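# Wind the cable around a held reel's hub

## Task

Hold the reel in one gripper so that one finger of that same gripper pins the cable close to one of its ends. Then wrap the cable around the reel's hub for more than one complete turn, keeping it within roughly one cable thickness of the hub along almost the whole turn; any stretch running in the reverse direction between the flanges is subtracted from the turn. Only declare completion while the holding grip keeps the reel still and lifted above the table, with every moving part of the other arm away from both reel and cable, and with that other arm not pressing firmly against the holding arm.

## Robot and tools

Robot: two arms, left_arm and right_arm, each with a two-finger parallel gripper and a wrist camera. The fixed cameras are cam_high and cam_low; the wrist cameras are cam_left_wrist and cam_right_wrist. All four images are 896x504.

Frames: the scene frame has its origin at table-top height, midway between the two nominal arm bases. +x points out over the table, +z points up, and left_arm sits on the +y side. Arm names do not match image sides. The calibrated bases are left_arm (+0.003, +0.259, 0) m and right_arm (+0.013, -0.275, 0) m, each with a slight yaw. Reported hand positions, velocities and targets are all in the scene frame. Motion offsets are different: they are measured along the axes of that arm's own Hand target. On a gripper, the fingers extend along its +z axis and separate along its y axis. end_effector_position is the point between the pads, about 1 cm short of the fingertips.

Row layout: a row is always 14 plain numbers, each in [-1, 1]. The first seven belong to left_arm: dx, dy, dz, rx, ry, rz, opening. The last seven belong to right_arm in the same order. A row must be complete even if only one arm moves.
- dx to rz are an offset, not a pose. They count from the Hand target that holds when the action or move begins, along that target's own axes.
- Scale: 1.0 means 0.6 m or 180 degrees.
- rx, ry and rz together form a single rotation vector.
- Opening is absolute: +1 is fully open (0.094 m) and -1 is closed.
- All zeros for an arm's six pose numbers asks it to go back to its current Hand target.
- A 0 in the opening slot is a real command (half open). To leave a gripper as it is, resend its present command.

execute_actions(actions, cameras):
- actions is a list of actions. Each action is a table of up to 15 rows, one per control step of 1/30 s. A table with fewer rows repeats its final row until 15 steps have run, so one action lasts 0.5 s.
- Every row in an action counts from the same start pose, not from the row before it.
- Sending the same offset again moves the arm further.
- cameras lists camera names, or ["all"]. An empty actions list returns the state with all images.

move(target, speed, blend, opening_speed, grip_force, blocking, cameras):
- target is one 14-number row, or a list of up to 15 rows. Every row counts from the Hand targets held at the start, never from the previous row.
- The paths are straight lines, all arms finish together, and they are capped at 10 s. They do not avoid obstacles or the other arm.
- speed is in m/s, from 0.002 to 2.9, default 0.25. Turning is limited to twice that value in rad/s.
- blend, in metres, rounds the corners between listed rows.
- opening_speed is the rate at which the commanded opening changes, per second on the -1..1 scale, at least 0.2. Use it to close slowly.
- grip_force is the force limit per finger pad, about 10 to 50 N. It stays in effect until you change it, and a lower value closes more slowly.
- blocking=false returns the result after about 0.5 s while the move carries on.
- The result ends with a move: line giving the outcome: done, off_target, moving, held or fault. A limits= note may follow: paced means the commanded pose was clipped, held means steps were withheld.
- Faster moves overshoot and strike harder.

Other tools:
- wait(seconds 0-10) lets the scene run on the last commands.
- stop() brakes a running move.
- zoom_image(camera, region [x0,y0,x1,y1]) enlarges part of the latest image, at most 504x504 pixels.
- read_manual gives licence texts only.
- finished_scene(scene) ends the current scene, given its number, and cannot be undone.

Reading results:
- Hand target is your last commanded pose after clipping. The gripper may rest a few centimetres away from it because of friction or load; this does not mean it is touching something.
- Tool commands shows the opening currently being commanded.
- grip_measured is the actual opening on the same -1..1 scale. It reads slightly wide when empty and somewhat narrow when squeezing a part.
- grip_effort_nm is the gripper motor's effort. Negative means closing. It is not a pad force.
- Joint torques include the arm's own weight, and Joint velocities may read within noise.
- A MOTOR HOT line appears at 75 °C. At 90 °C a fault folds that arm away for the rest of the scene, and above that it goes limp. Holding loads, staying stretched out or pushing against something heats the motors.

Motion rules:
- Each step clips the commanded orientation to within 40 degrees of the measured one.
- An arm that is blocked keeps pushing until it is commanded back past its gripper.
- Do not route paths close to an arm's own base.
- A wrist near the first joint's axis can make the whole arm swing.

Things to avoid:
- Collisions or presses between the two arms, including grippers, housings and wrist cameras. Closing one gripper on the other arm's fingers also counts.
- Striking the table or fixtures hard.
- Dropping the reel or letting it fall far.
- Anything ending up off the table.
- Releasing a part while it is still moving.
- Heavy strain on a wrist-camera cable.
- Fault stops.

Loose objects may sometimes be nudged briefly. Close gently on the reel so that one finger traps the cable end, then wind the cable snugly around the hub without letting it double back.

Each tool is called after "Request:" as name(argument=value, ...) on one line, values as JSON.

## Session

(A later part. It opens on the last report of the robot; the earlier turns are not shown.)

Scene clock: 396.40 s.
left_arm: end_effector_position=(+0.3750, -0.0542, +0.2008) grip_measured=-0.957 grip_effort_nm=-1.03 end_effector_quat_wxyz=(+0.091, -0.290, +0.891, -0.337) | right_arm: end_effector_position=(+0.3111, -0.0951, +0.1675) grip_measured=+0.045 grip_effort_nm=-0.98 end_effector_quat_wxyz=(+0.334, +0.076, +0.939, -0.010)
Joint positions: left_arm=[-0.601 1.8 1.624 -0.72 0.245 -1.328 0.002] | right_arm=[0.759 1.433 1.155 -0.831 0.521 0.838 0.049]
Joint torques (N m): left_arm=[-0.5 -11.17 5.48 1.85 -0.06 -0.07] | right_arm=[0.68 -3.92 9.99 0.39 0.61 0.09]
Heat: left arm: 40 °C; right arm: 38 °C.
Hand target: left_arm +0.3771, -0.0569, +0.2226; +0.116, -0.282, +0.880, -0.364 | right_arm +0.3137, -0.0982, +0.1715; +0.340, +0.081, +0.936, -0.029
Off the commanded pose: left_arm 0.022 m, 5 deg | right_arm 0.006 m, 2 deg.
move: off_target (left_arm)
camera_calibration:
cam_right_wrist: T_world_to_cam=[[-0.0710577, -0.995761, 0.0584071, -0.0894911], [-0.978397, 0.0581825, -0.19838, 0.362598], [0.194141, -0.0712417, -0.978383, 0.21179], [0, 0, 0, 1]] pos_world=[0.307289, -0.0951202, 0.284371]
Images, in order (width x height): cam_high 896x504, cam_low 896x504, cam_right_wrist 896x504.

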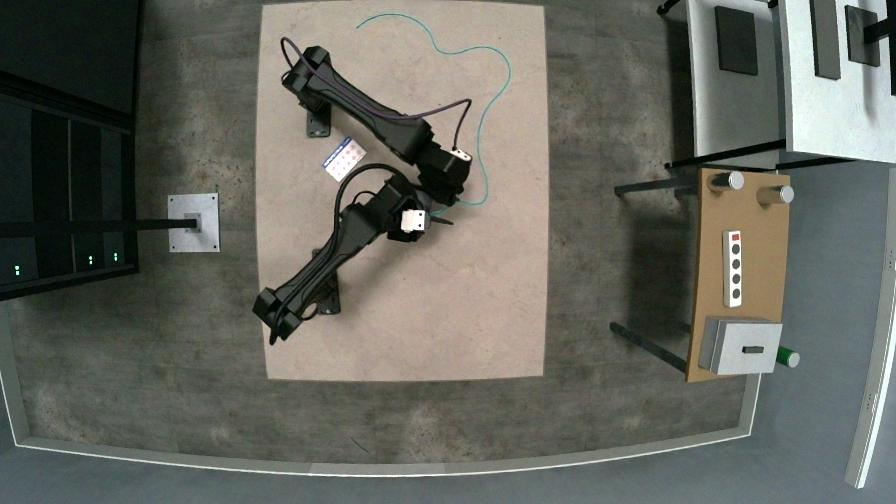

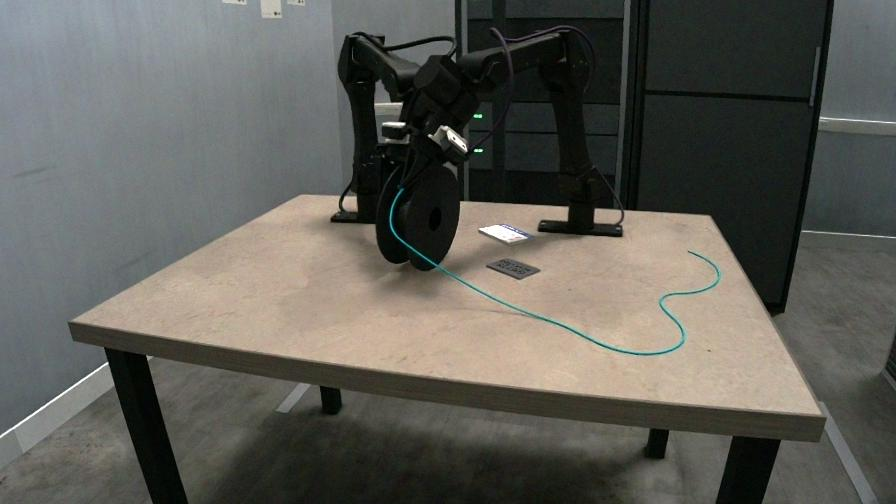

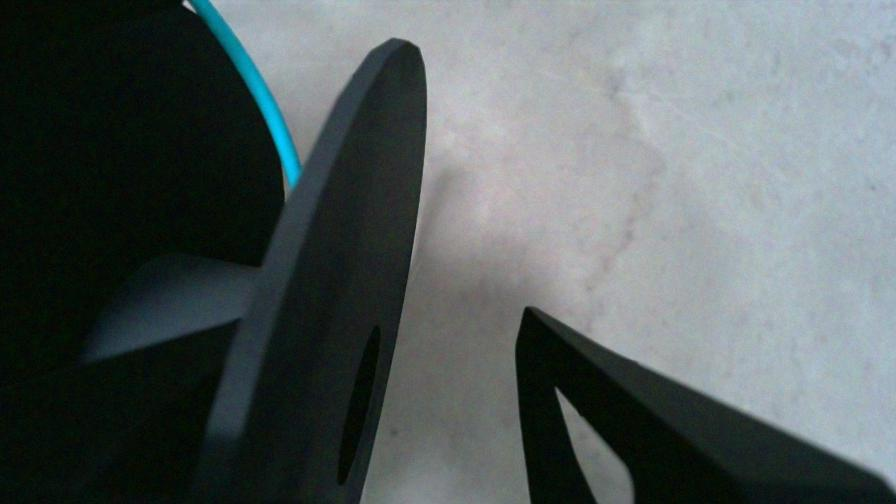

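Request:
move(target=[[0,-0.025,-0.025,0,0,0,-1,0,0,0,0,0,0,0.3],[0,-0.025,-0.025,0,0,0,-1,0,0,-0.04,0,0,0,0.3]], speed=0.06, opening_speed=0.5, cameras=["cam_right_wrist","cam_low","cam_high"])

Request:
zoom_image(camera="cam_low", region=[350, 130, 510, 290])

Request:
zoom_image(camera="cam_high", region=[360, 160, 480, 270])

Scene clock: 406.57 s.
left_arm: end_effector_position=(+0.3786, -0.0585, +0.2153) grip_measured=-0.957 grip_effort_nm=-1.03 end_effector_quat_wxyz=(+0.100, -0.285, +0.887, -0.349) | right_arm: end_effector_position=(+0.2958, -0.0927, +0.1749) grip_measured=+0.298 grip_effort_nm=0.17 end_effector_quat_wxyz=(+0.323, +0.071, +0.943, -0.024)
Joint positions: left_arm=[-0.604 1.8 1.661 -0.723 0.245 -1.328 0.002] | right_arm=[0.808 1.437 1.204 -0.941 0.543 0.888 0.061]
Joint torques (N m): left_arm=[-0.27 -10.39 10.45 1.16 -0.07 -0.07] | right_arm=[0.65 -6.31 10.54 0.36 0.57 0.11]
Heat: left arm: 39 °C; right arm: 38 °C.
Hand target: left_arm +0.3771, -0.0569, +0.2438; +0.116, -0.282, +0.880, -0.364 | right_arm +0.2985, -0.0956, +0.1899; +0.340, +0.081, +0.936, -0.029
Off the commanded pose: left_arm 0.029 m, 3 deg | right_arm 0.016 m, 2 deg.
move: off_target (left_arm, right_arm)
camera_calibration:
cam_right_wrist: T_world_to_cam=[[-0.0686427, -0.993604, 0.0896577, -0.0945967], [-0.983169, 0.0521208, -0.175109, 0.345807], [0.169316, -0.100169, -0.980458, 0.227127], [0, 0, 0, 1]] pos_world=[0.295037, -0.0892645, 0.291723]
Images, in order (width x height): cam_high 896x504, cam_low 896x504, cam_right_wrist 896x504.

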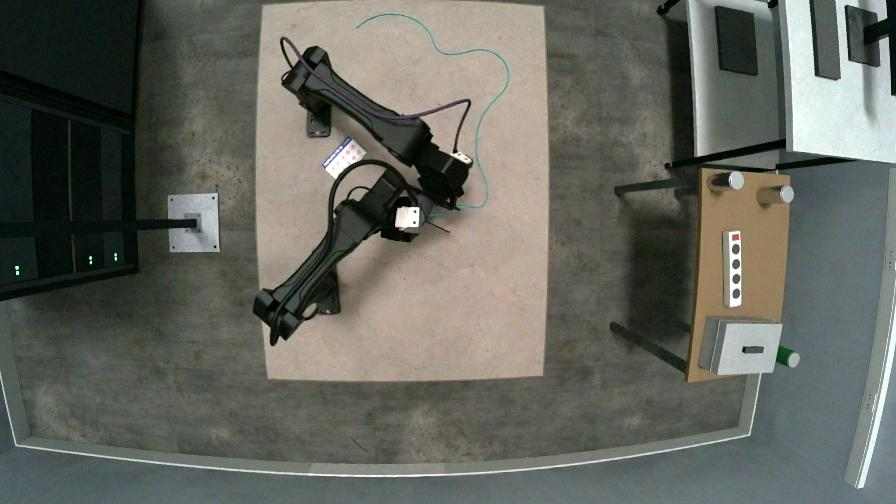

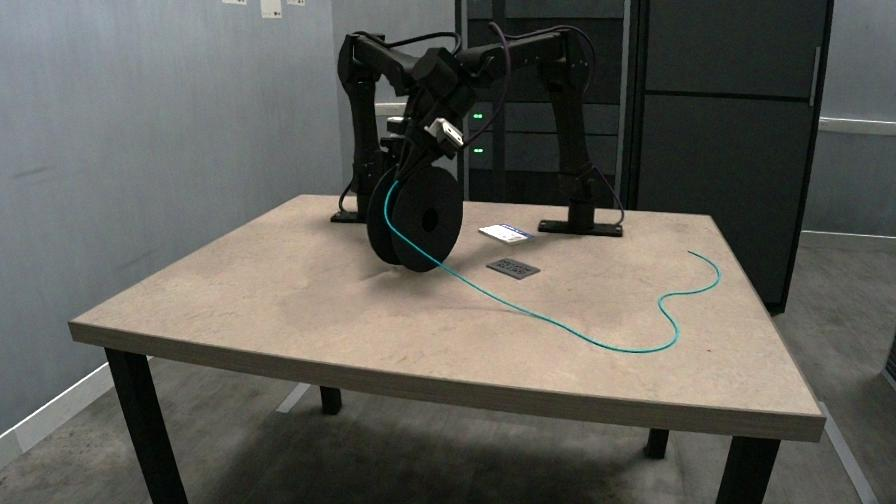

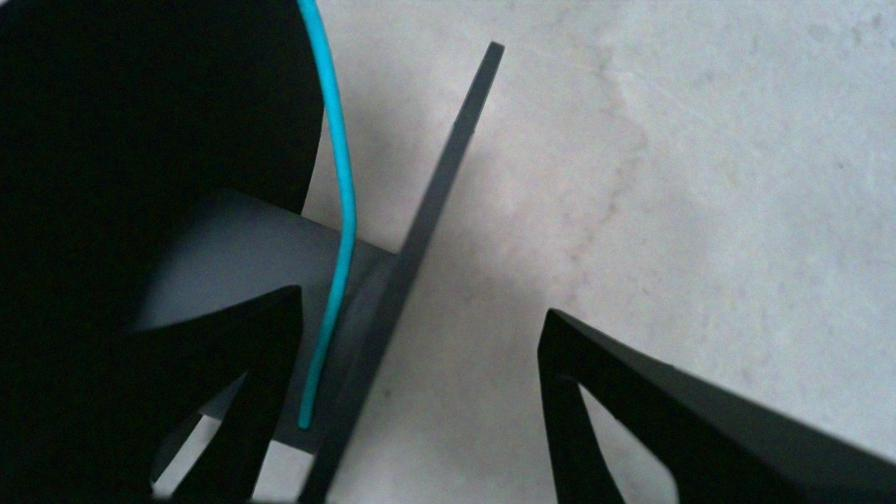

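Scaled by 3.150 from the camera's 896x504 image, which has a finer 1280x720 frame.

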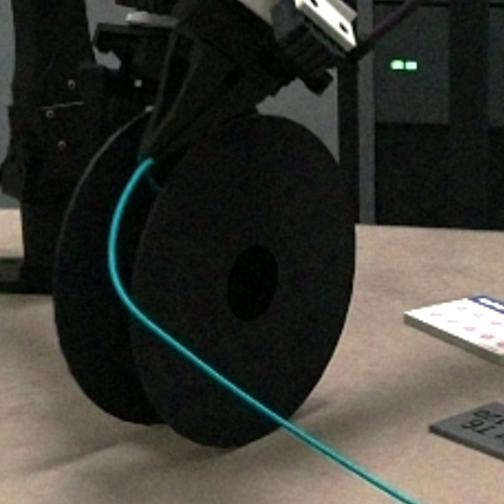

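Scaled by 4.200 from the camera's 896x504 image, which has a finer 1280x720 frame.

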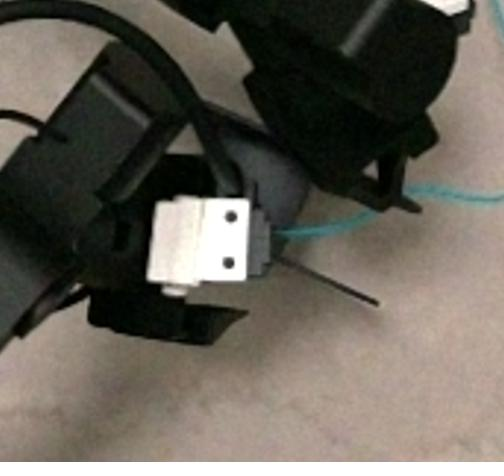

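Request:
execute_actions(actions=[])

Scene clock: 422.87 s.
left_arm: end_effector_position=(+0.3786, -0.0585, +0.2153) grip_measured=-0.957 grip_effort_nm=-1.03 end_effector_quat_wxyz=(+0.100, -0.285, +0.887, -0.349) | right_arm: end_effector_position=(+0.2955, -0.0929, +0.1747) grip_measured=+0.298 grip_effort_nm=0.17 end_effector_quat_wxyz=(+0.323, +0.070, +0.943, -0.025)
Joint positions: left_arm=[-0.604 1.8 1.661 -0.723 0.245 -1.328 0.002] | right_arm=[0.808 1.437 1.204 -0.942 0.543 0.888 0.061]
Joint velocities: within noise
Joint torques (N m): left_arm=[-0.24 -10.39 10.45 1.16 -0.07 -0.07] | right_arm=[0.55 -6.2 10.37 0.37 0.61 0.04]
Motor temperatures (°C): left_arm=[26 35 38 37 30 30 32] | right_arm=[29 31 38 29 28 26 28]
Heat: left arm: 38 °C; right arm: 38 °C.
Hand target: left_arm +0.3771, -0.0569, +0.2438; +0.116, -0.282, +0.880, -0.364 | right_arm +0.2985, -0.0956, +0.1899; +0.340, +0.081, +0.936, -0.029
Tool commands: left_gripper/opening=-1.0 right_gripper/opening=+0.3
Off the commanded pose: left_arm 0.029 m, 3 deg | right_arm 0.016 m, 3 deg.
camera_calibration:
cam_left_wrist: T_world_to_cam=[[0.527718, -0.512483, 0.677403, -0.383606], [-0.8494, -0.312983, 0.424925, 0.234273], [-0.00575066, -0.799627, -0.60047, 0.197237], [0, 0, 0, 1]] pos_world=[0.402561, 0.0344482, 0.278742]
cam_right_wrist: T_world_to_cam=[[-0.0685549, -0.993503, 0.0908395, -0.0950533], [-0.983347, 0.0519302, -0.174158, 0.345457], [0.168309, -0.101266, -0.980519, 0.227254], [0, 0, 0, 1]] pos_world=[0.294939, -0.0893623, 0.291625]

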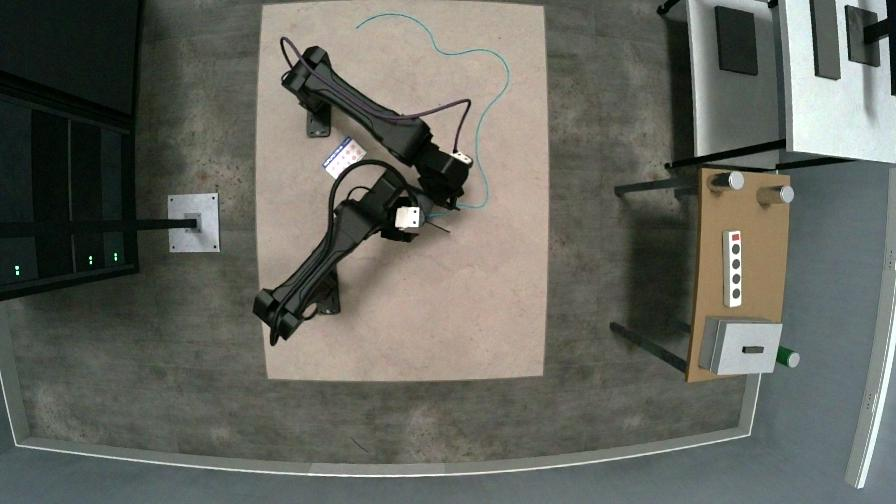

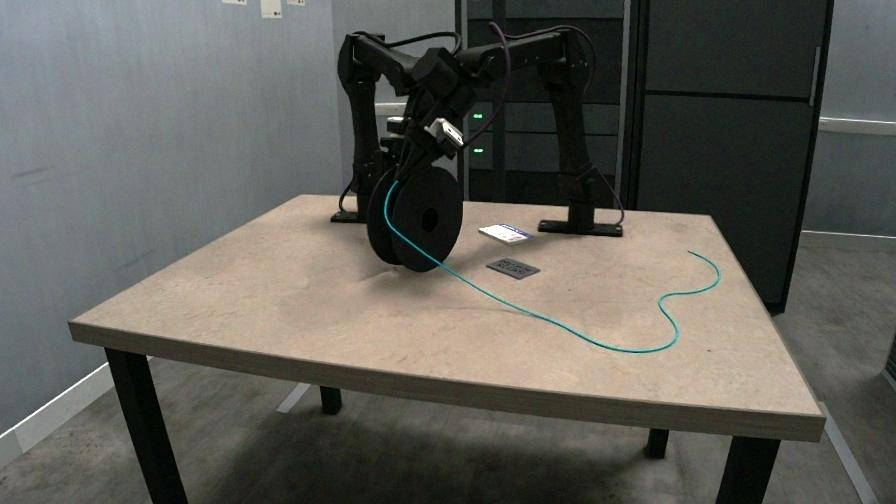

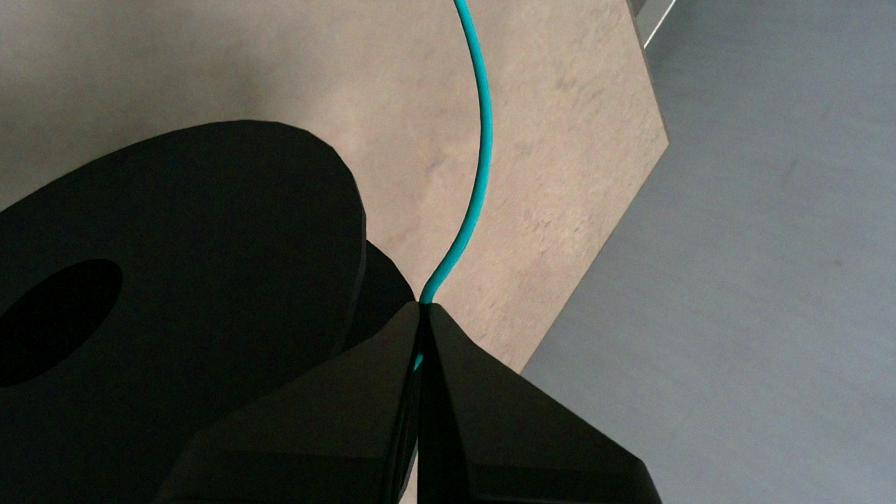

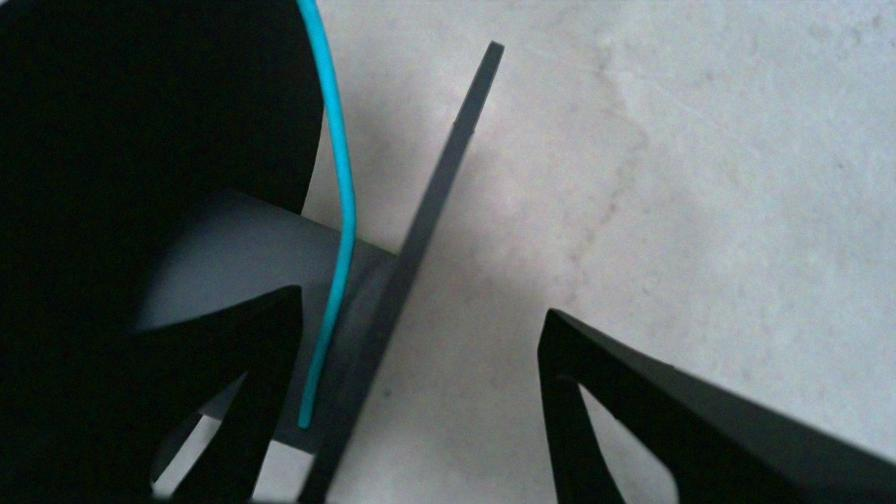

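Request:
move(target=[0,0,0,0,0,0,-1,0,0,-0.012,0.0498,0,0.0596,0.3], speed=0.06, cameras=["cam_right_wrist"])

Scene clock: 430.40 s.
left_arm: end_effector_position=(+0.3786, -0.0585, +0.2153) grip_measured=-0.957 grip_effort_nm=-1.03 end_effector_quat_wxyz=(+0.100, -0.285, +0.887, -0.349) | right_arm: end_effector_position=(+0.2892, -0.0944, +0.1867) grip_measured=+0.298 grip_effort_nm=0.17 end_effector_quat_wxyz=(+0.317, +0.189, +0.927, -0.060)
Joint positions: left_arm=[-0.604 1.8 1.661 -0.723 0.245 -1.328 0.002] | right_arm=[0.861 1.558 1.379 -1.183 0.629 1.238 0.061]
Joint torques (N m): left_arm=[-0.25 -10.39 10.5 1.16 -0.06 -0.07] | right_arm=[0.8 -5.18 10.15 0.08 0.72 0.1]
Heat: left arm: 38 °C; right arm: 38 °C.
Hand target: left_arm +0.3771, -0.0569, +0.2438; +0.116, -0.282, +0.880, -0.364 | right_arm +0.2939, -0.0948, +0.1955; +0.334, +0.194, +0.920, -0.070
Off the commanded pose: left_arm 0.029 m, 3 deg | right_arm 0.010 m, 2 deg.
move: off_target (left_arm)
camera_calibration:
cam_right_wrist: T_world_to_cam=[[-0.31249, -0.946456, 0.0810568, -0.0212377], [-0.939527, 0.295354, -0.173365, 0.351507], [0.140142, -0.13033, -0.981516, 0.245391], [0, 0, 0, 1]] pos_world=[0.289224, -0.0919378, 0.303516]
Images, in order (width x height): cam_right_wrist 896x504.

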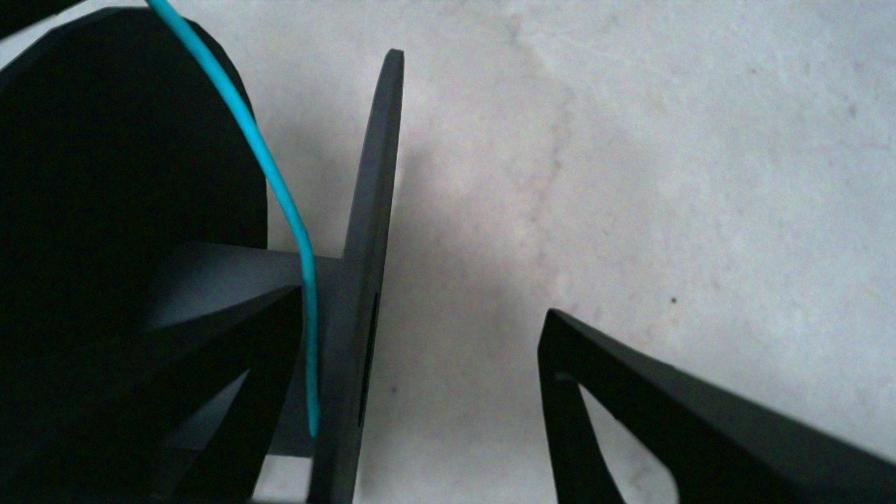

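Request:
move(target=[0,0,0,0,0,0,-1,0,0.022,0,0,0,0,-0.2], speed=0.04, opening_speed=0.6, cameras=["cam_right_wrist"])

Scene clock: 436.53 s.
left_arm: end_effector_position=(+0.3786, -0.0585, +0.2153) grip_measured=-0.957 grip_effort_nm=-1.03 end_effector_quat_wxyz=(+0.100, -0.285, +0.887, -0.349) | right_arm: end_effector_position=(+0.2896, -0.0935, +0.1867) grip_measured=+0.202 grip_effort_nm=-0.07 end_effector_quat_wxyz=(+0.317, +0.189, +0.927, -0.060)
Joint positions: left_arm=[-0.604 1.8 1.661 -0.723 0.245 -1.328 0.002] | right_arm=[0.862 1.562 1.384 -1.185 0.629 1.24 0.056]
Joint torques (N m): left_arm=[-0.25 -10.39 10.43 1.16 -0.07 -0.07] | right_arm=[0.12 -6.8 7.13 0.41 0.29 -0.02]
Heat: left arm: 39 °C; right arm: 38 °C.
Hand target: left_arm +0.3771, -0.0569, +0.2438; +0.116, -0.282, +0.880, -0.364 | right_arm +0.2908, -0.0934, +0.1876; +0.321, +0.192, +0.926, -0.059 (not the last commanded pose)
Tool commands: left_gripper/opening=-1.0 right_gripper/opening=+0.2
Off the commanded pose: left_arm 0.029 m, 3 deg | right_arm 0.017 m, 2 deg.
move: held (right_arm; a check stopped the path), off_target (left_arm); limits=held
pose unreachable (right arm): on one or more control steps of this call, first in action 0 (counted from 0), this arm could not follow its commanded pose, so it was not sent that pose on those steps. It may still have moved: this result reports where it is.
cause: moving toward the commanded pose would bring a part of the arm too close to another arm (this arm's wrist (the part past joint 4) and the left arm's wrist (the part past joint 4), where that arm would come to rest).
camera_calibration:
cam_right_wrist: T_world_to_cam=[[-0.312888, -0.94631, 0.0812341, -0.0201936], [-0.939467, 0.295778, -0.172964, 0.351534], [0.13965, -0.130435, -0.981572, 0.245701], [0, 0, 0, 1]] pos_world=[0.289624, -0.0910373, 0.303616]
Images, in order (width x height): cam_right_wrist 896x504.

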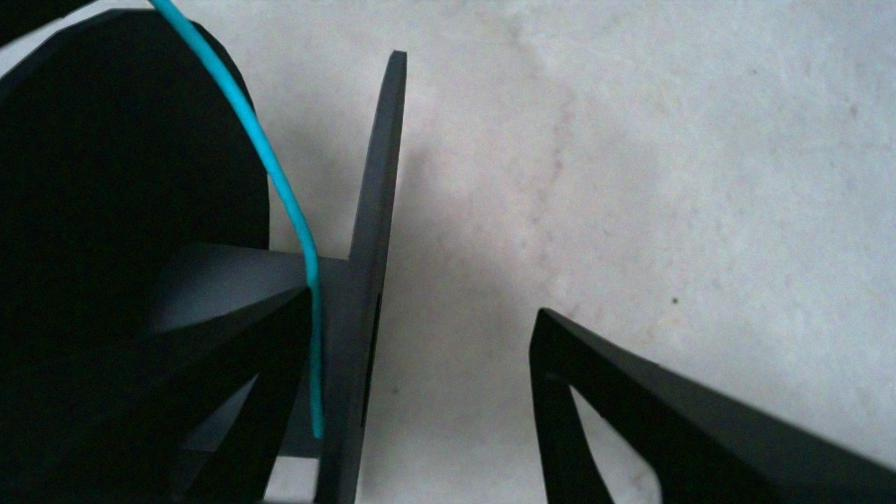

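Request:
move(target=[0,0,0,0,0,0,-1,0,0,0,0,0,0,-0.3], opening_speed=0.4, cameras=["cam_right_wrist"])

Request:
zoom_image(camera="cam_right_wrist", region=[200, 200, 500, 500])

Scene clock: 442.43 s.
left_arm: end_effector_position=(+0.3786, -0.0585, +0.2153) grip_measured=-0.957 grip_effort_nm=-1.03 end_effector_quat_wxyz=(+0.100, -0.285, +0.887, -0.349) | right_arm: end_effector_position=(+0.2896, -0.0935, +0.1867) grip_measured=-0.298 grip_effort_nm=-0.07 end_effector_quat_wxyz=(+0.317, +0.189, +0.927, -0.060)
Joint positions: left_arm=[-0.604 1.8 1.661 -0.723 0.245 -1.328 0.002] | right_arm=[0.862 1.562 1.384 -1.185 0.629 1.24 0.033]
Joint torques (N m): left_arm=[-0.24 -10.4 10.45 1.17 -0.06 -0.08] | right_arm=[0.01 -6.61 7.09 0.39 0.32 0.02]
Heat: left arm: 39 °C; right arm: 37 °C.
Hand target: left_arm +0.3771, -0.0569, +0.2438; +0.116, -0.282, +0.880, -0.364 | right_arm +0.2908, -0.0934, +0.1876; +0.321, +0.192, +0.926, -0.059
Off the commanded pose: left_arm 0.029 m, 3 deg | right_arm 0.001 m, 1 deg.
move: off_target (left_arm)
camera_calibration:
cam_right_wrist: T_world_to_cam=[[-0.312888, -0.94631, 0.0812341, -0.0201936], [-0.939467, 0.295778, -0.172964, 0.351534], [0.13965, -0.130435, -0.981572, 0.245701], [0, 0, 0, 1]] pos_world=[0.289624, -0.0910373, 0.303616]
Images, in order (width x height): cam_right_wrist 896x504.

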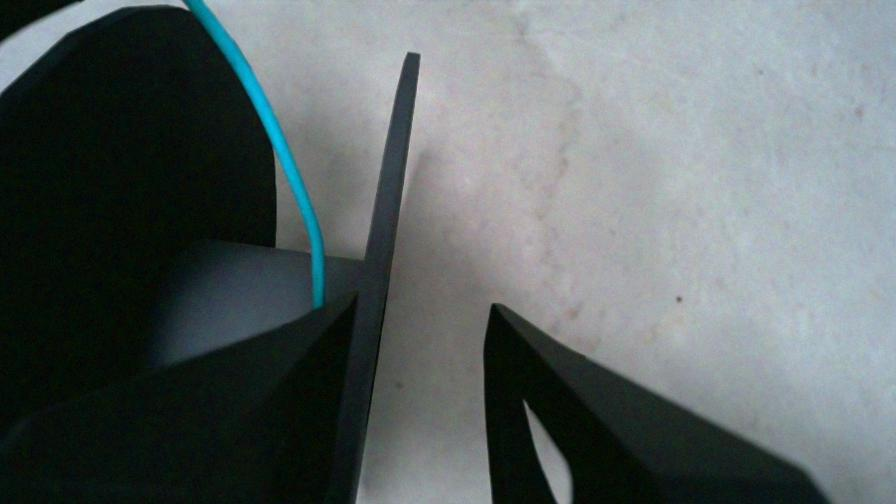

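Scaled by 1.680 from the camera's 896x504 image, which has a finer 1280x720 frame.

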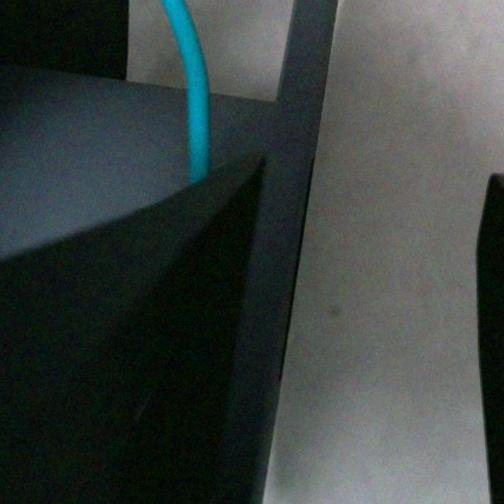

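Request:
move(target=[[0,0,0,0,0,0,-1,0,0,0,0,0,0,0.25],[0,-0.029,-0.029,0,0,0,-1,0,0,0,0,0,0,0.25]], speed=0.06, opening_speed=0.8, cameras=["cam_right_wrist","cam_left_wrist"])

Scene clock: 448.93 s.
left_arm: end_effector_position=(+0.3790, -0.0588, +0.2538) grip_measured=-0.957 grip_effort_nm=-1.04 end_effector_quat_wxyz=(+0.109, -0.281, +0.882, -0.362) | right_arm: end_effector_position=(+0.2896, -0.0935, +0.1867) grip_measured=+0.248 grip_effort_nm=0.17 end_effector_quat_wxyz=(+0.317, +0.189, +0.927, -0.060)
Joint positions: left_arm=[-0.604 1.8 1.794 -0.822 0.245 -1.328 0.002] | right_arm=[0.862 1.562 1.384 -1.185 0.629 1.24 0.059]
Joint torques (N m): left_arm=[-0.24 -8.4 10.14 1.14 -0.08 -0.06] | right_arm=[-0.01 -6.56 7.27 0.42 0.3 -0.03]
Heat: left arm: 39 °C; right arm: 37 °C.
Hand target: left_arm +0.3772, -0.0569, +0.2685; +0.116, -0.282, +0.880, -0.364 | right_arm +0.2908, -0.0934, +0.1876; +0.321, +0.192, +0.926, -0.059
Off the commanded pose: left_arm 0.015 m, 1 deg | right_arm 0.001 m, 1 deg.
move: off_target (left_arm)
camera_calibration:
cam_left_wrist: T_world_to_cam=[[0.508864, -0.499216, 0.701314, -0.408219], [-0.860784, -0.304907, 0.407532, 0.227365], [0.0103894, -0.811058, -0.584873, 0.209368], [0, 0, 0, 1]] pos_world=[0.401265, 0.0353455, 0.316084]
cam_right_wrist: T_world_to_cam=[[-0.312888, -0.94631, 0.0812341, -0.0201936], [-0.939467, 0.295778, -0.172964, 0.351534], [0.13965, -0.130435, -0.981572, 0.245701], [0, 0, 0, 1]] pos_world=[0.289624, -0.0910373, 0.303616]
Images, in order (width x height): cam_left_wrist 896x504, cam_right_wrist 896x504.

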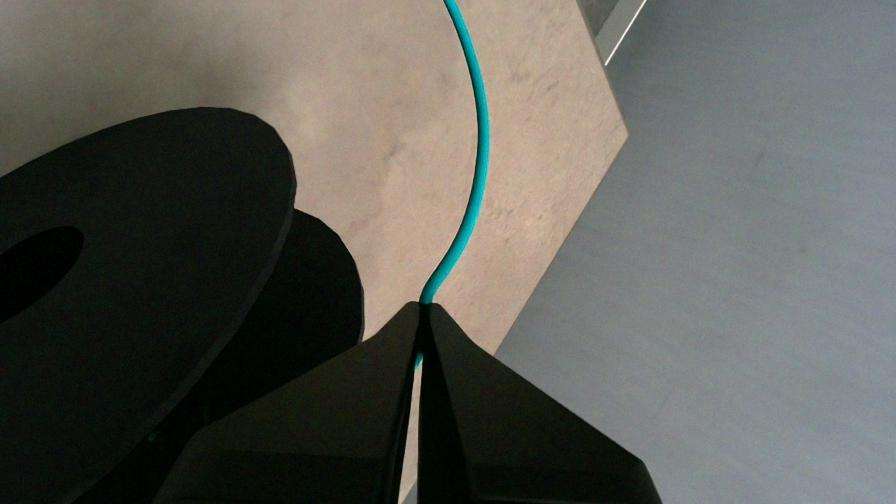

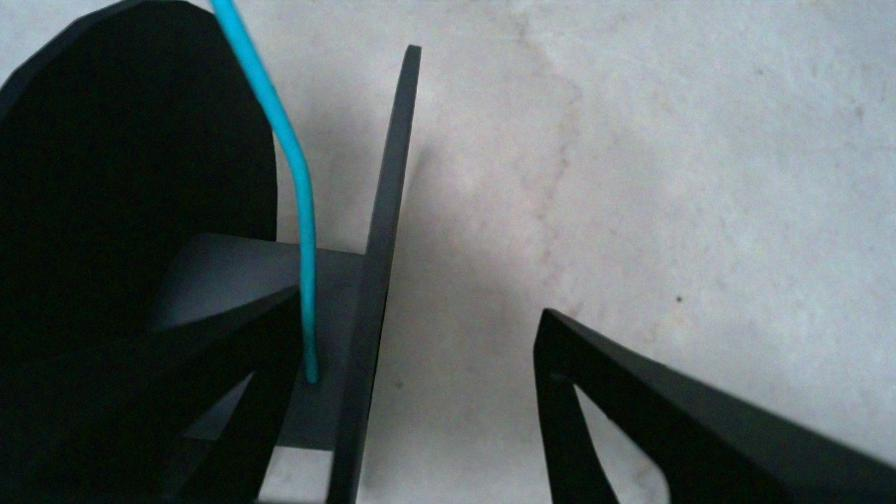

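Request:
zoom_image(camera="cam_right_wrist", region=[200, 200, 500, 500])

Scaled by 1.680 from the camera's 896x504 image, which has a finer 1280x720 frame.

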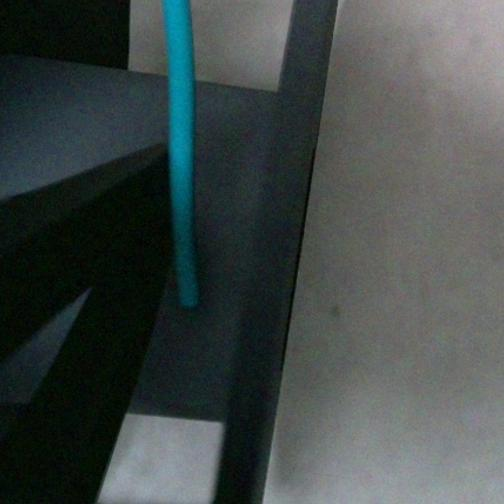

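Request:
move(target=[0,-0.021,-0.021,0,0,0,-1,0,0,0.008,0,0,0,0.25], speed=0.06, cameras=["cam_right_wrist"])

Request:
zoom_image(camera="cam_right_wrist", region=[200, 200, 500, 500])

Scene clock: 456.30 s.
left_arm: end_effector_position=(+0.3772, -0.0576, +0.2811) grip_measured=-0.957 grip_effort_nm=-1.03 end_effector_quat_wxyz=(+0.115, -0.279, +0.879, -0.369) | right_arm: end_effector_position=(+0.2900, -0.0942, +0.1867) grip_measured=+0.248 grip_effort_nm=0.17 end_effector_quat_wxyz=(+0.317, +0.188, +0.928, -0.062)
Joint positions: left_arm=[-0.604 1.805 1.901 -0.904 0.245 -1.328 0.002] | right_arm=[0.859 1.562 1.384 -1.185 0.629 1.234 0.059]
Joint torques (N m): left_arm=[-0.24 -6.89 10 1.16 -0.08 -0.06] | right_arm=[-0.58 -6.34 5.96 0.67 0.28 -0.09]
Heat: left arm: 39 °C; right arm: 37 °C.
Hand target: left_arm +0.3772, -0.0569, +0.2864; +0.116, -0.282, +0.880, -0.364 | right_arm +0.2935, -0.0944, +0.1838; +0.321, +0.192, +0.926, -0.059
Off the commanded pose: left_arm 0.005 m, 1 deg | right_arm 0.005 m, 1 deg.
move: done
camera_calibration:
cam_right_wrist: T_world_to_cam=[[-0.310676, -0.94671, 0.0849733, -0.0220986], [-0.940365, 0.293097, -0.172649, 0.35211], [0.138544, -0.133544, -0.981311, 0.24554], [0, 0, 0, 1]] pos_world=[0.290229, -0.091333, 0.30362]
Images, in order (width x height): cam_right_wrist 896x504.

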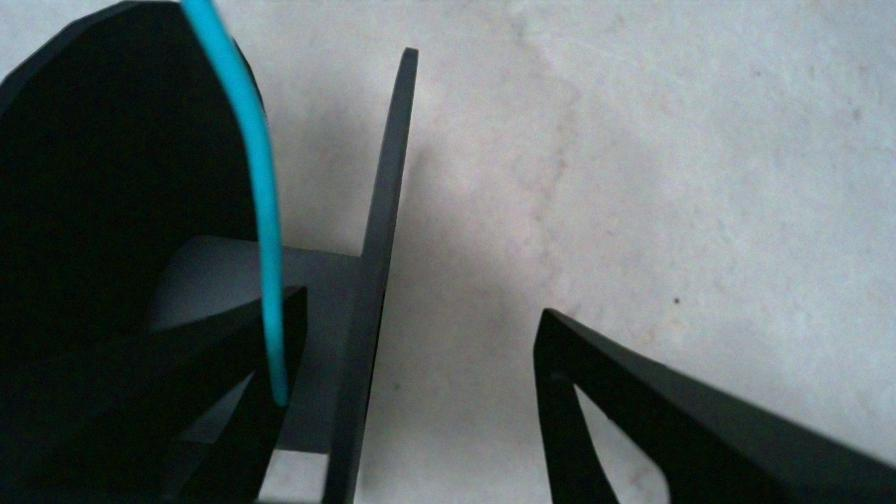

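Scaled by 1.680 from the camera's 896x504 image, which has a finer 1280x720 frame.

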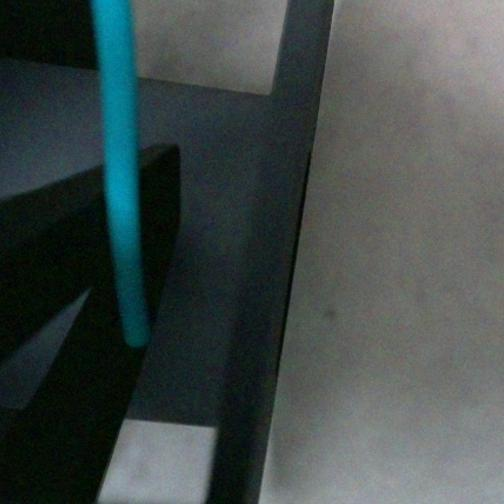

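Request:
move(target=[0.020,-0.013,0.008,0,0,0,-1,0,0,0,0,0,0,0.25], speed=0.06, cameras=["cam_right_wrist"])

Request:
zoom_image(camera="cam_right_wrist", region=[200, 200, 500, 500])

Scene clock: 460.47 s.
left_arm: end_effector_position=(+0.3732, -0.0710, +0.2839) grip_measured=-0.957 grip_effort_nm=-1.03 end_effector_quat_wxyz=(+0.115, -0.279, +0.879, -0.370) | right_arm: end_effector_position=(+0.2900, -0.0942, +0.1867) grip_measured=+0.248 grip_effort_nm=0.17 end_effector_quat_wxyz=(+0.317, +0.188, +0.928, -0.062)
Joint positions: left_arm=[-0.639 1.826 1.935 -0.91 0.222 -1.356 0.002] | right_arm=[0.859 1.562 1.384 -1.185 0.629 1.234 0.059]
Joint torques (N m): left_arm=[-0.51 -6.89 10.09 1.16 -0.11 -0.07] | right_arm=[-0.66 -6.58 6.16 0.65 0.32 -0.07]
Heat: left arm: 40 °C; right arm: 37 °C.
Hand target: left_arm +0.3726, -0.0712, +0.2884; +0.116, -0.282, +0.880, -0.364 | right_arm +0.2935, -0.0944, +0.1838; +0.321, +0.192, +0.926, -0.059
Off the commanded pose: left_arm 0.005 m, 1 deg | right_arm 0.005 m, 1 deg.
move: done
camera_calibration:
cam_right_wrist: T_world_to_cam=[[-0.310676, -0.94671, 0.0849733, -0.0220986], [-0.940365, 0.293097, -0.172649, 0.35211], [0.138544, -0.133544, -0.981311, 0.24554], [0, 0, 0, 1]] pos_world=[0.290229, -0.091333, 0.30362]
Images, in order (width x height): cam_right_wrist 896x504.

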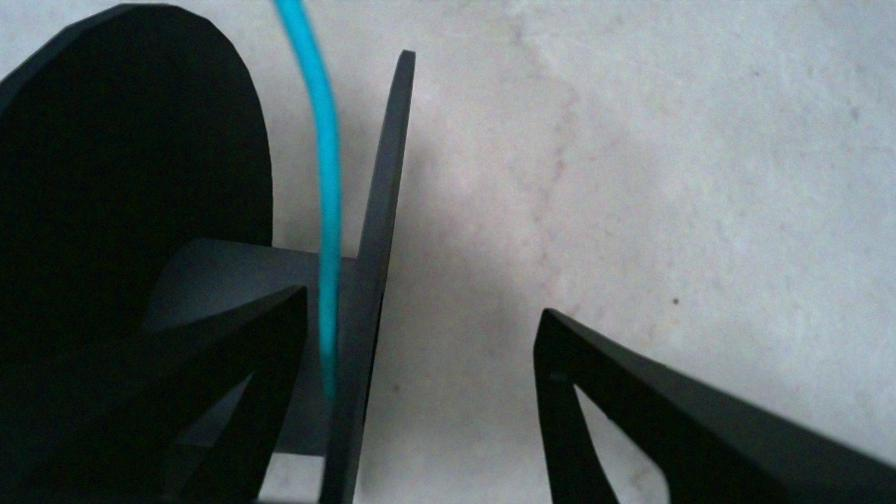

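Scaled by 1.680 from the camera's 896x504 image, which has a finer 1280x720 frame.

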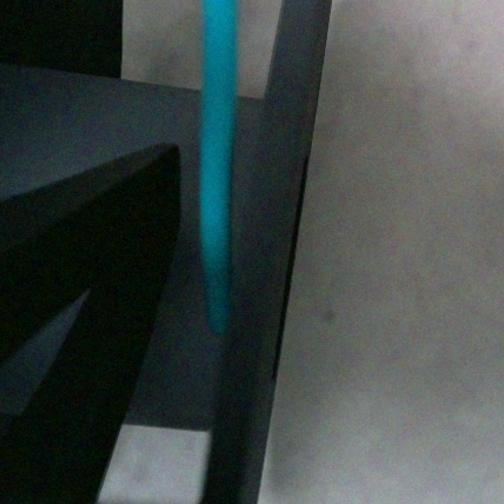

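Request:
move(target=[0.012,0.011,-0.011,0,0,0,-1,0,0,0,0,0,0,0.25], speed=0.06, cameras=["cam_right_wrist"])

Request:
zoom_image(camera="cam_right_wrist", region=[200, 200, 500, 500])

Scene clock: 466.03 s.
left_arm: end_effector_position=(+0.3709, -0.0737, +0.2837) grip_measured=-0.957 grip_effort_nm=-1.03 end_effector_quat_wxyz=(+0.114, -0.280, +0.879, -0.369) | right_arm: end_effector_position=(+0.2900, -0.0942, +0.1867) grip_measured=+0.248 grip_effort_nm=0.17 end_effector_quat_wxyz=(+0.317, +0.188, +0.928, -0.062)
Joint positions: left_arm=[-0.649 1.826 1.935 -0.91 0.214 -1.363 0.002] | right_arm=[0.859 1.562 1.384 -1.185 0.629 1.234 0.059]
Joint torques (N m): left_arm=[-0.62 -10.22 5.22 1.27 -0.12 -0.07] | right_arm=[-0.64 -6.5 6.06 0.61 0.31 -0.1]
Heat: left arm: 40 °C; right arm: 37 °C.
Hand target: left_arm +0.3614, -0.0677, +0.2884; +0.116, -0.282, +0.880, -0.364 | right_arm +0.2935, -0.0944, +0.1838; +0.321, +0.192, +0.926, -0.059
Off the commanded pose: left_arm 0.012 m, 1 deg | right_arm 0.005 m, 1 deg.
move: off_target (left_arm)
camera_calibration:
cam_right_wrist: T_world_to_cam=[[-0.310676, -0.94671, 0.0849733, -0.0220986], [-0.940365, 0.293097, -0.172649, 0.35211], [0.138544, -0.133544, -0.981311, 0.24554], [0, 0, 0, 1]] pos_world=[0.290229, -0.091333, 0.30362]
Images, in order (width x height): cam_right_wrist 896x504.

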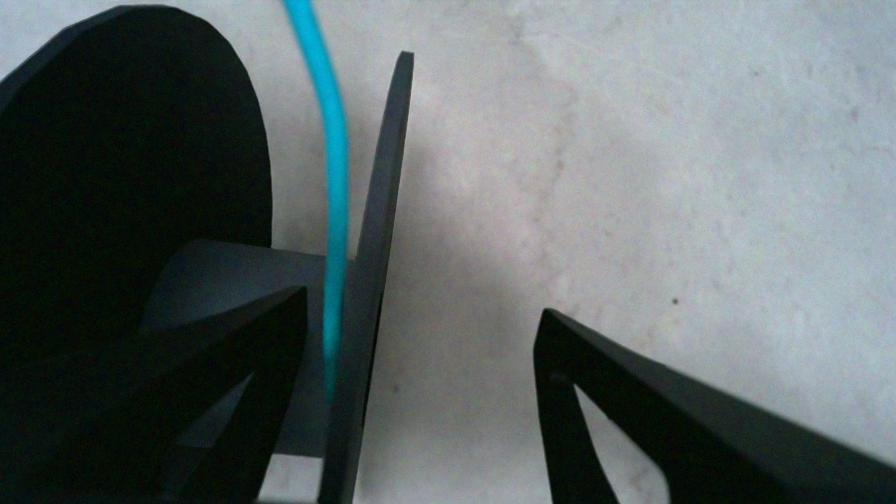

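Scaled by 1.680 from the camera's 896x504 image, which has a finer 1280x720 frame.

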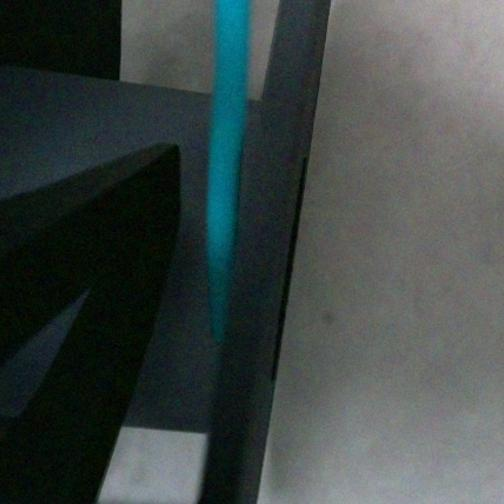

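Request:
move(target=[0.012,0.011,-0.011,0,0,0,-1,0,0,0,0,0,0,0.2], speed=0.06, cameras=["cam_right_wrist"])

Request:
zoom_image(camera="cam_right_wrist", region=[200, 200, 500, 500])

Scene clock: 470.10 s.
left_arm: end_effector_position=(+0.3705, -0.0731, +0.2821) grip_measured=-0.957 grip_effort_nm=-1.03 end_effector_quat_wxyz=(+0.114, -0.280, +0.879, -0.367) | right_arm: end_effector_position=(+0.2900, -0.0942, +0.1867) grip_measured=+0.202 grip_effort_nm=-0.07 end_effector_quat_wxyz=(+0.317, +0.188, +0.928, -0.062)
Joint positions: left_arm=[-0.649 1.824 1.93 -0.91 0.213 -1.363 0.002] | right_arm=[0.859 1.562 1.384 -1.185 0.629 1.234 0.056]
Joint torques (N m): left_arm=[-0.02 -7.72 6.57 1.54 0.07 0.01] | right_arm=[-0.9 -6.79 6.11 0.6 0.32 -0.09]
Heat: left arm: 39 °C; right arm: 37 °C.
Hand target: left_arm +0.3708, -0.0746, +0.2838; +0.114, -0.277, +0.879, -0.371 (not the last commanded pose) | right_arm +0.2935, -0.0944, +0.1838; +0.321, +0.192, +0.926, -0.059
Off the commanded pose: left_arm 0.023 m, 0 deg | right_arm 0.005 m, 1 deg.
move: held (left_arm; a check stopped the path); limits=held
pose unreachable (left arm): on one or more control steps of this call, first in action 0 (counted from 0), this arm could not follow its commanded pose, so it was not sent that pose on those steps. It may still have moved: this result reports where it is.
cause: moving toward the commanded pose would bring a part of the arm too close to another arm (this arm's gripper housing and the right arm's wrist (the part past joint 4), along the way the arms are being sent, or toward where that arm still pushes).
camera_calibration:
cam_right_wrist: T_world_to_cam=[[-0.310676, -0.94671, 0.0849733, -0.0220986], [-0.940365, 0.293097, -0.172649, 0.35211], [0.138544, -0.133544, -0.981311, 0.24554], [0, 0, 0, 1]] pos_world=[0.290229, -0.091333, 0.30362]
Images, in order (width x height): cam_right_wrist 896x504.

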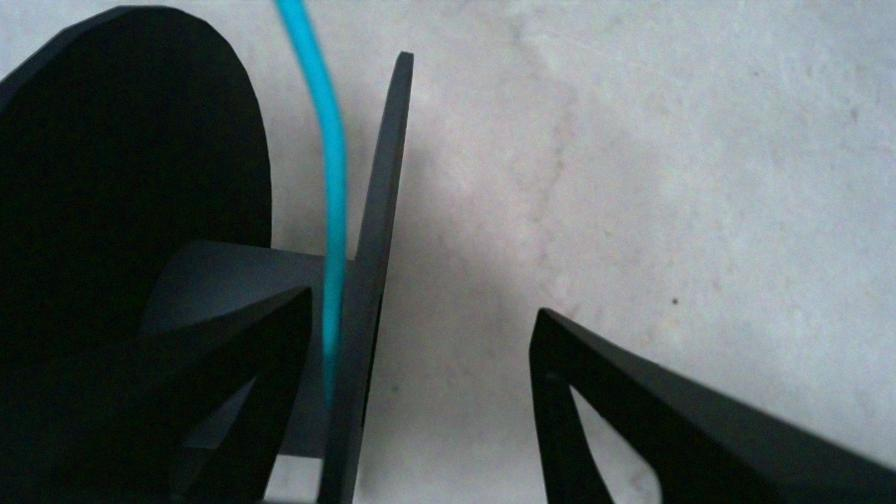

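Scaled by 1.680 from the camera's 896x504 image, which has a finer 1280x720 frame.

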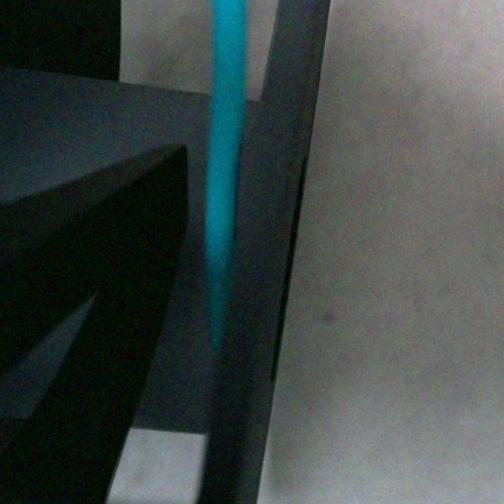

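Request:
move(target=[0,0,0,0,0,0,-1,0,0,0,0,0,0,-0.35], opening_speed=0.4, cameras=["cam_right_wrist"])

Request:
zoom_image(camera="cam_right_wrist", region=[200, 200, 500, 500])

Scene clock: 474.33 s.
left_arm: end_effector_position=(+0.3705, -0.0731, +0.2821) grip_measured=-0.957 grip_effort_nm=-1.03 end_effector_quat_wxyz=(+0.114, -0.280, +0.879, -0.367) | right_arm: end_effector_position=(+0.2902, -0.0940, +0.1868) grip_measured=-0.348 grip_effort_nm=-0.07 end_effector_quat_wxyz=(+0.317, +0.188, +0.928, -0.061)
Joint positions: left_arm=[-0.649 1.824 1.93 -0.91 0.213 -1.363 0.002] | right_arm=[0.859 1.562 1.384 -1.183 0.629 1.234 0.031]
Joint torques (N m): left_arm=[-0.01 -7.72 6.6 1.54 0.07 0.01] | right_arm=[-0.64 -6.54 5.85 0.61 0.34 -0.09]
Heat: left arm: 39 °C; right arm: 37 °C.
Hand target: left_arm +0.3708, -0.0746, +0.2837; +0.114, -0.277, +0.879, -0.371 | right_arm +0.2935, -0.0944, +0.1838; +0.321, +0.192, +0.926, -0.059
Off the commanded pose: left_arm 0.002 m, 1 deg | right_arm 0.004 m, 1 deg.
move: done
camera_calibration:
cam_right_wrist: T_world_to_cam=[[-0.310832, -0.946791, 0.0834856, -0.0214941], [-0.940165, 0.293379, -0.173258, 0.352343], [0.139546, -0.132344, -0.981332, 0.24546], [0, 0, 0, 1]] pos_world=[0.290326, -0.0912352, 0.303718]
Images, in order (width x height): cam_right_wrist 896x504.

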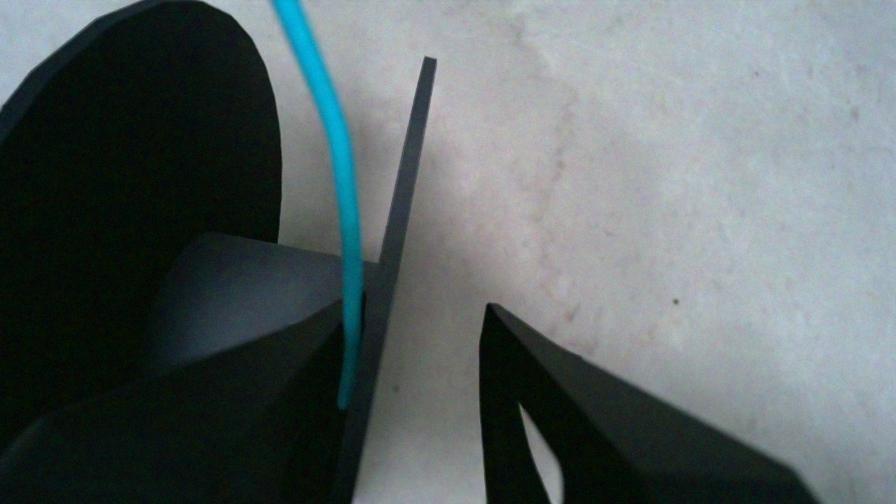

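Scaled by 1.680 from the camera's 896x504 image, which has a finer 1280x720 frame.

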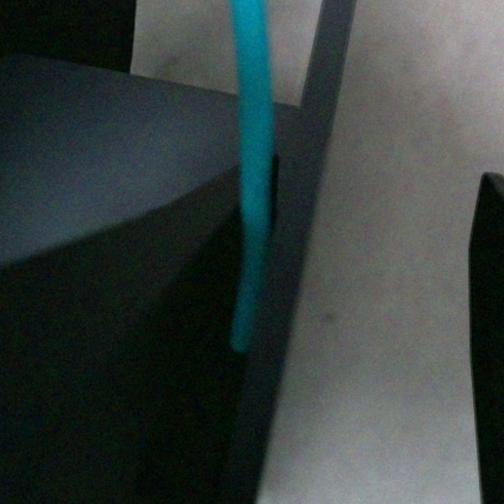

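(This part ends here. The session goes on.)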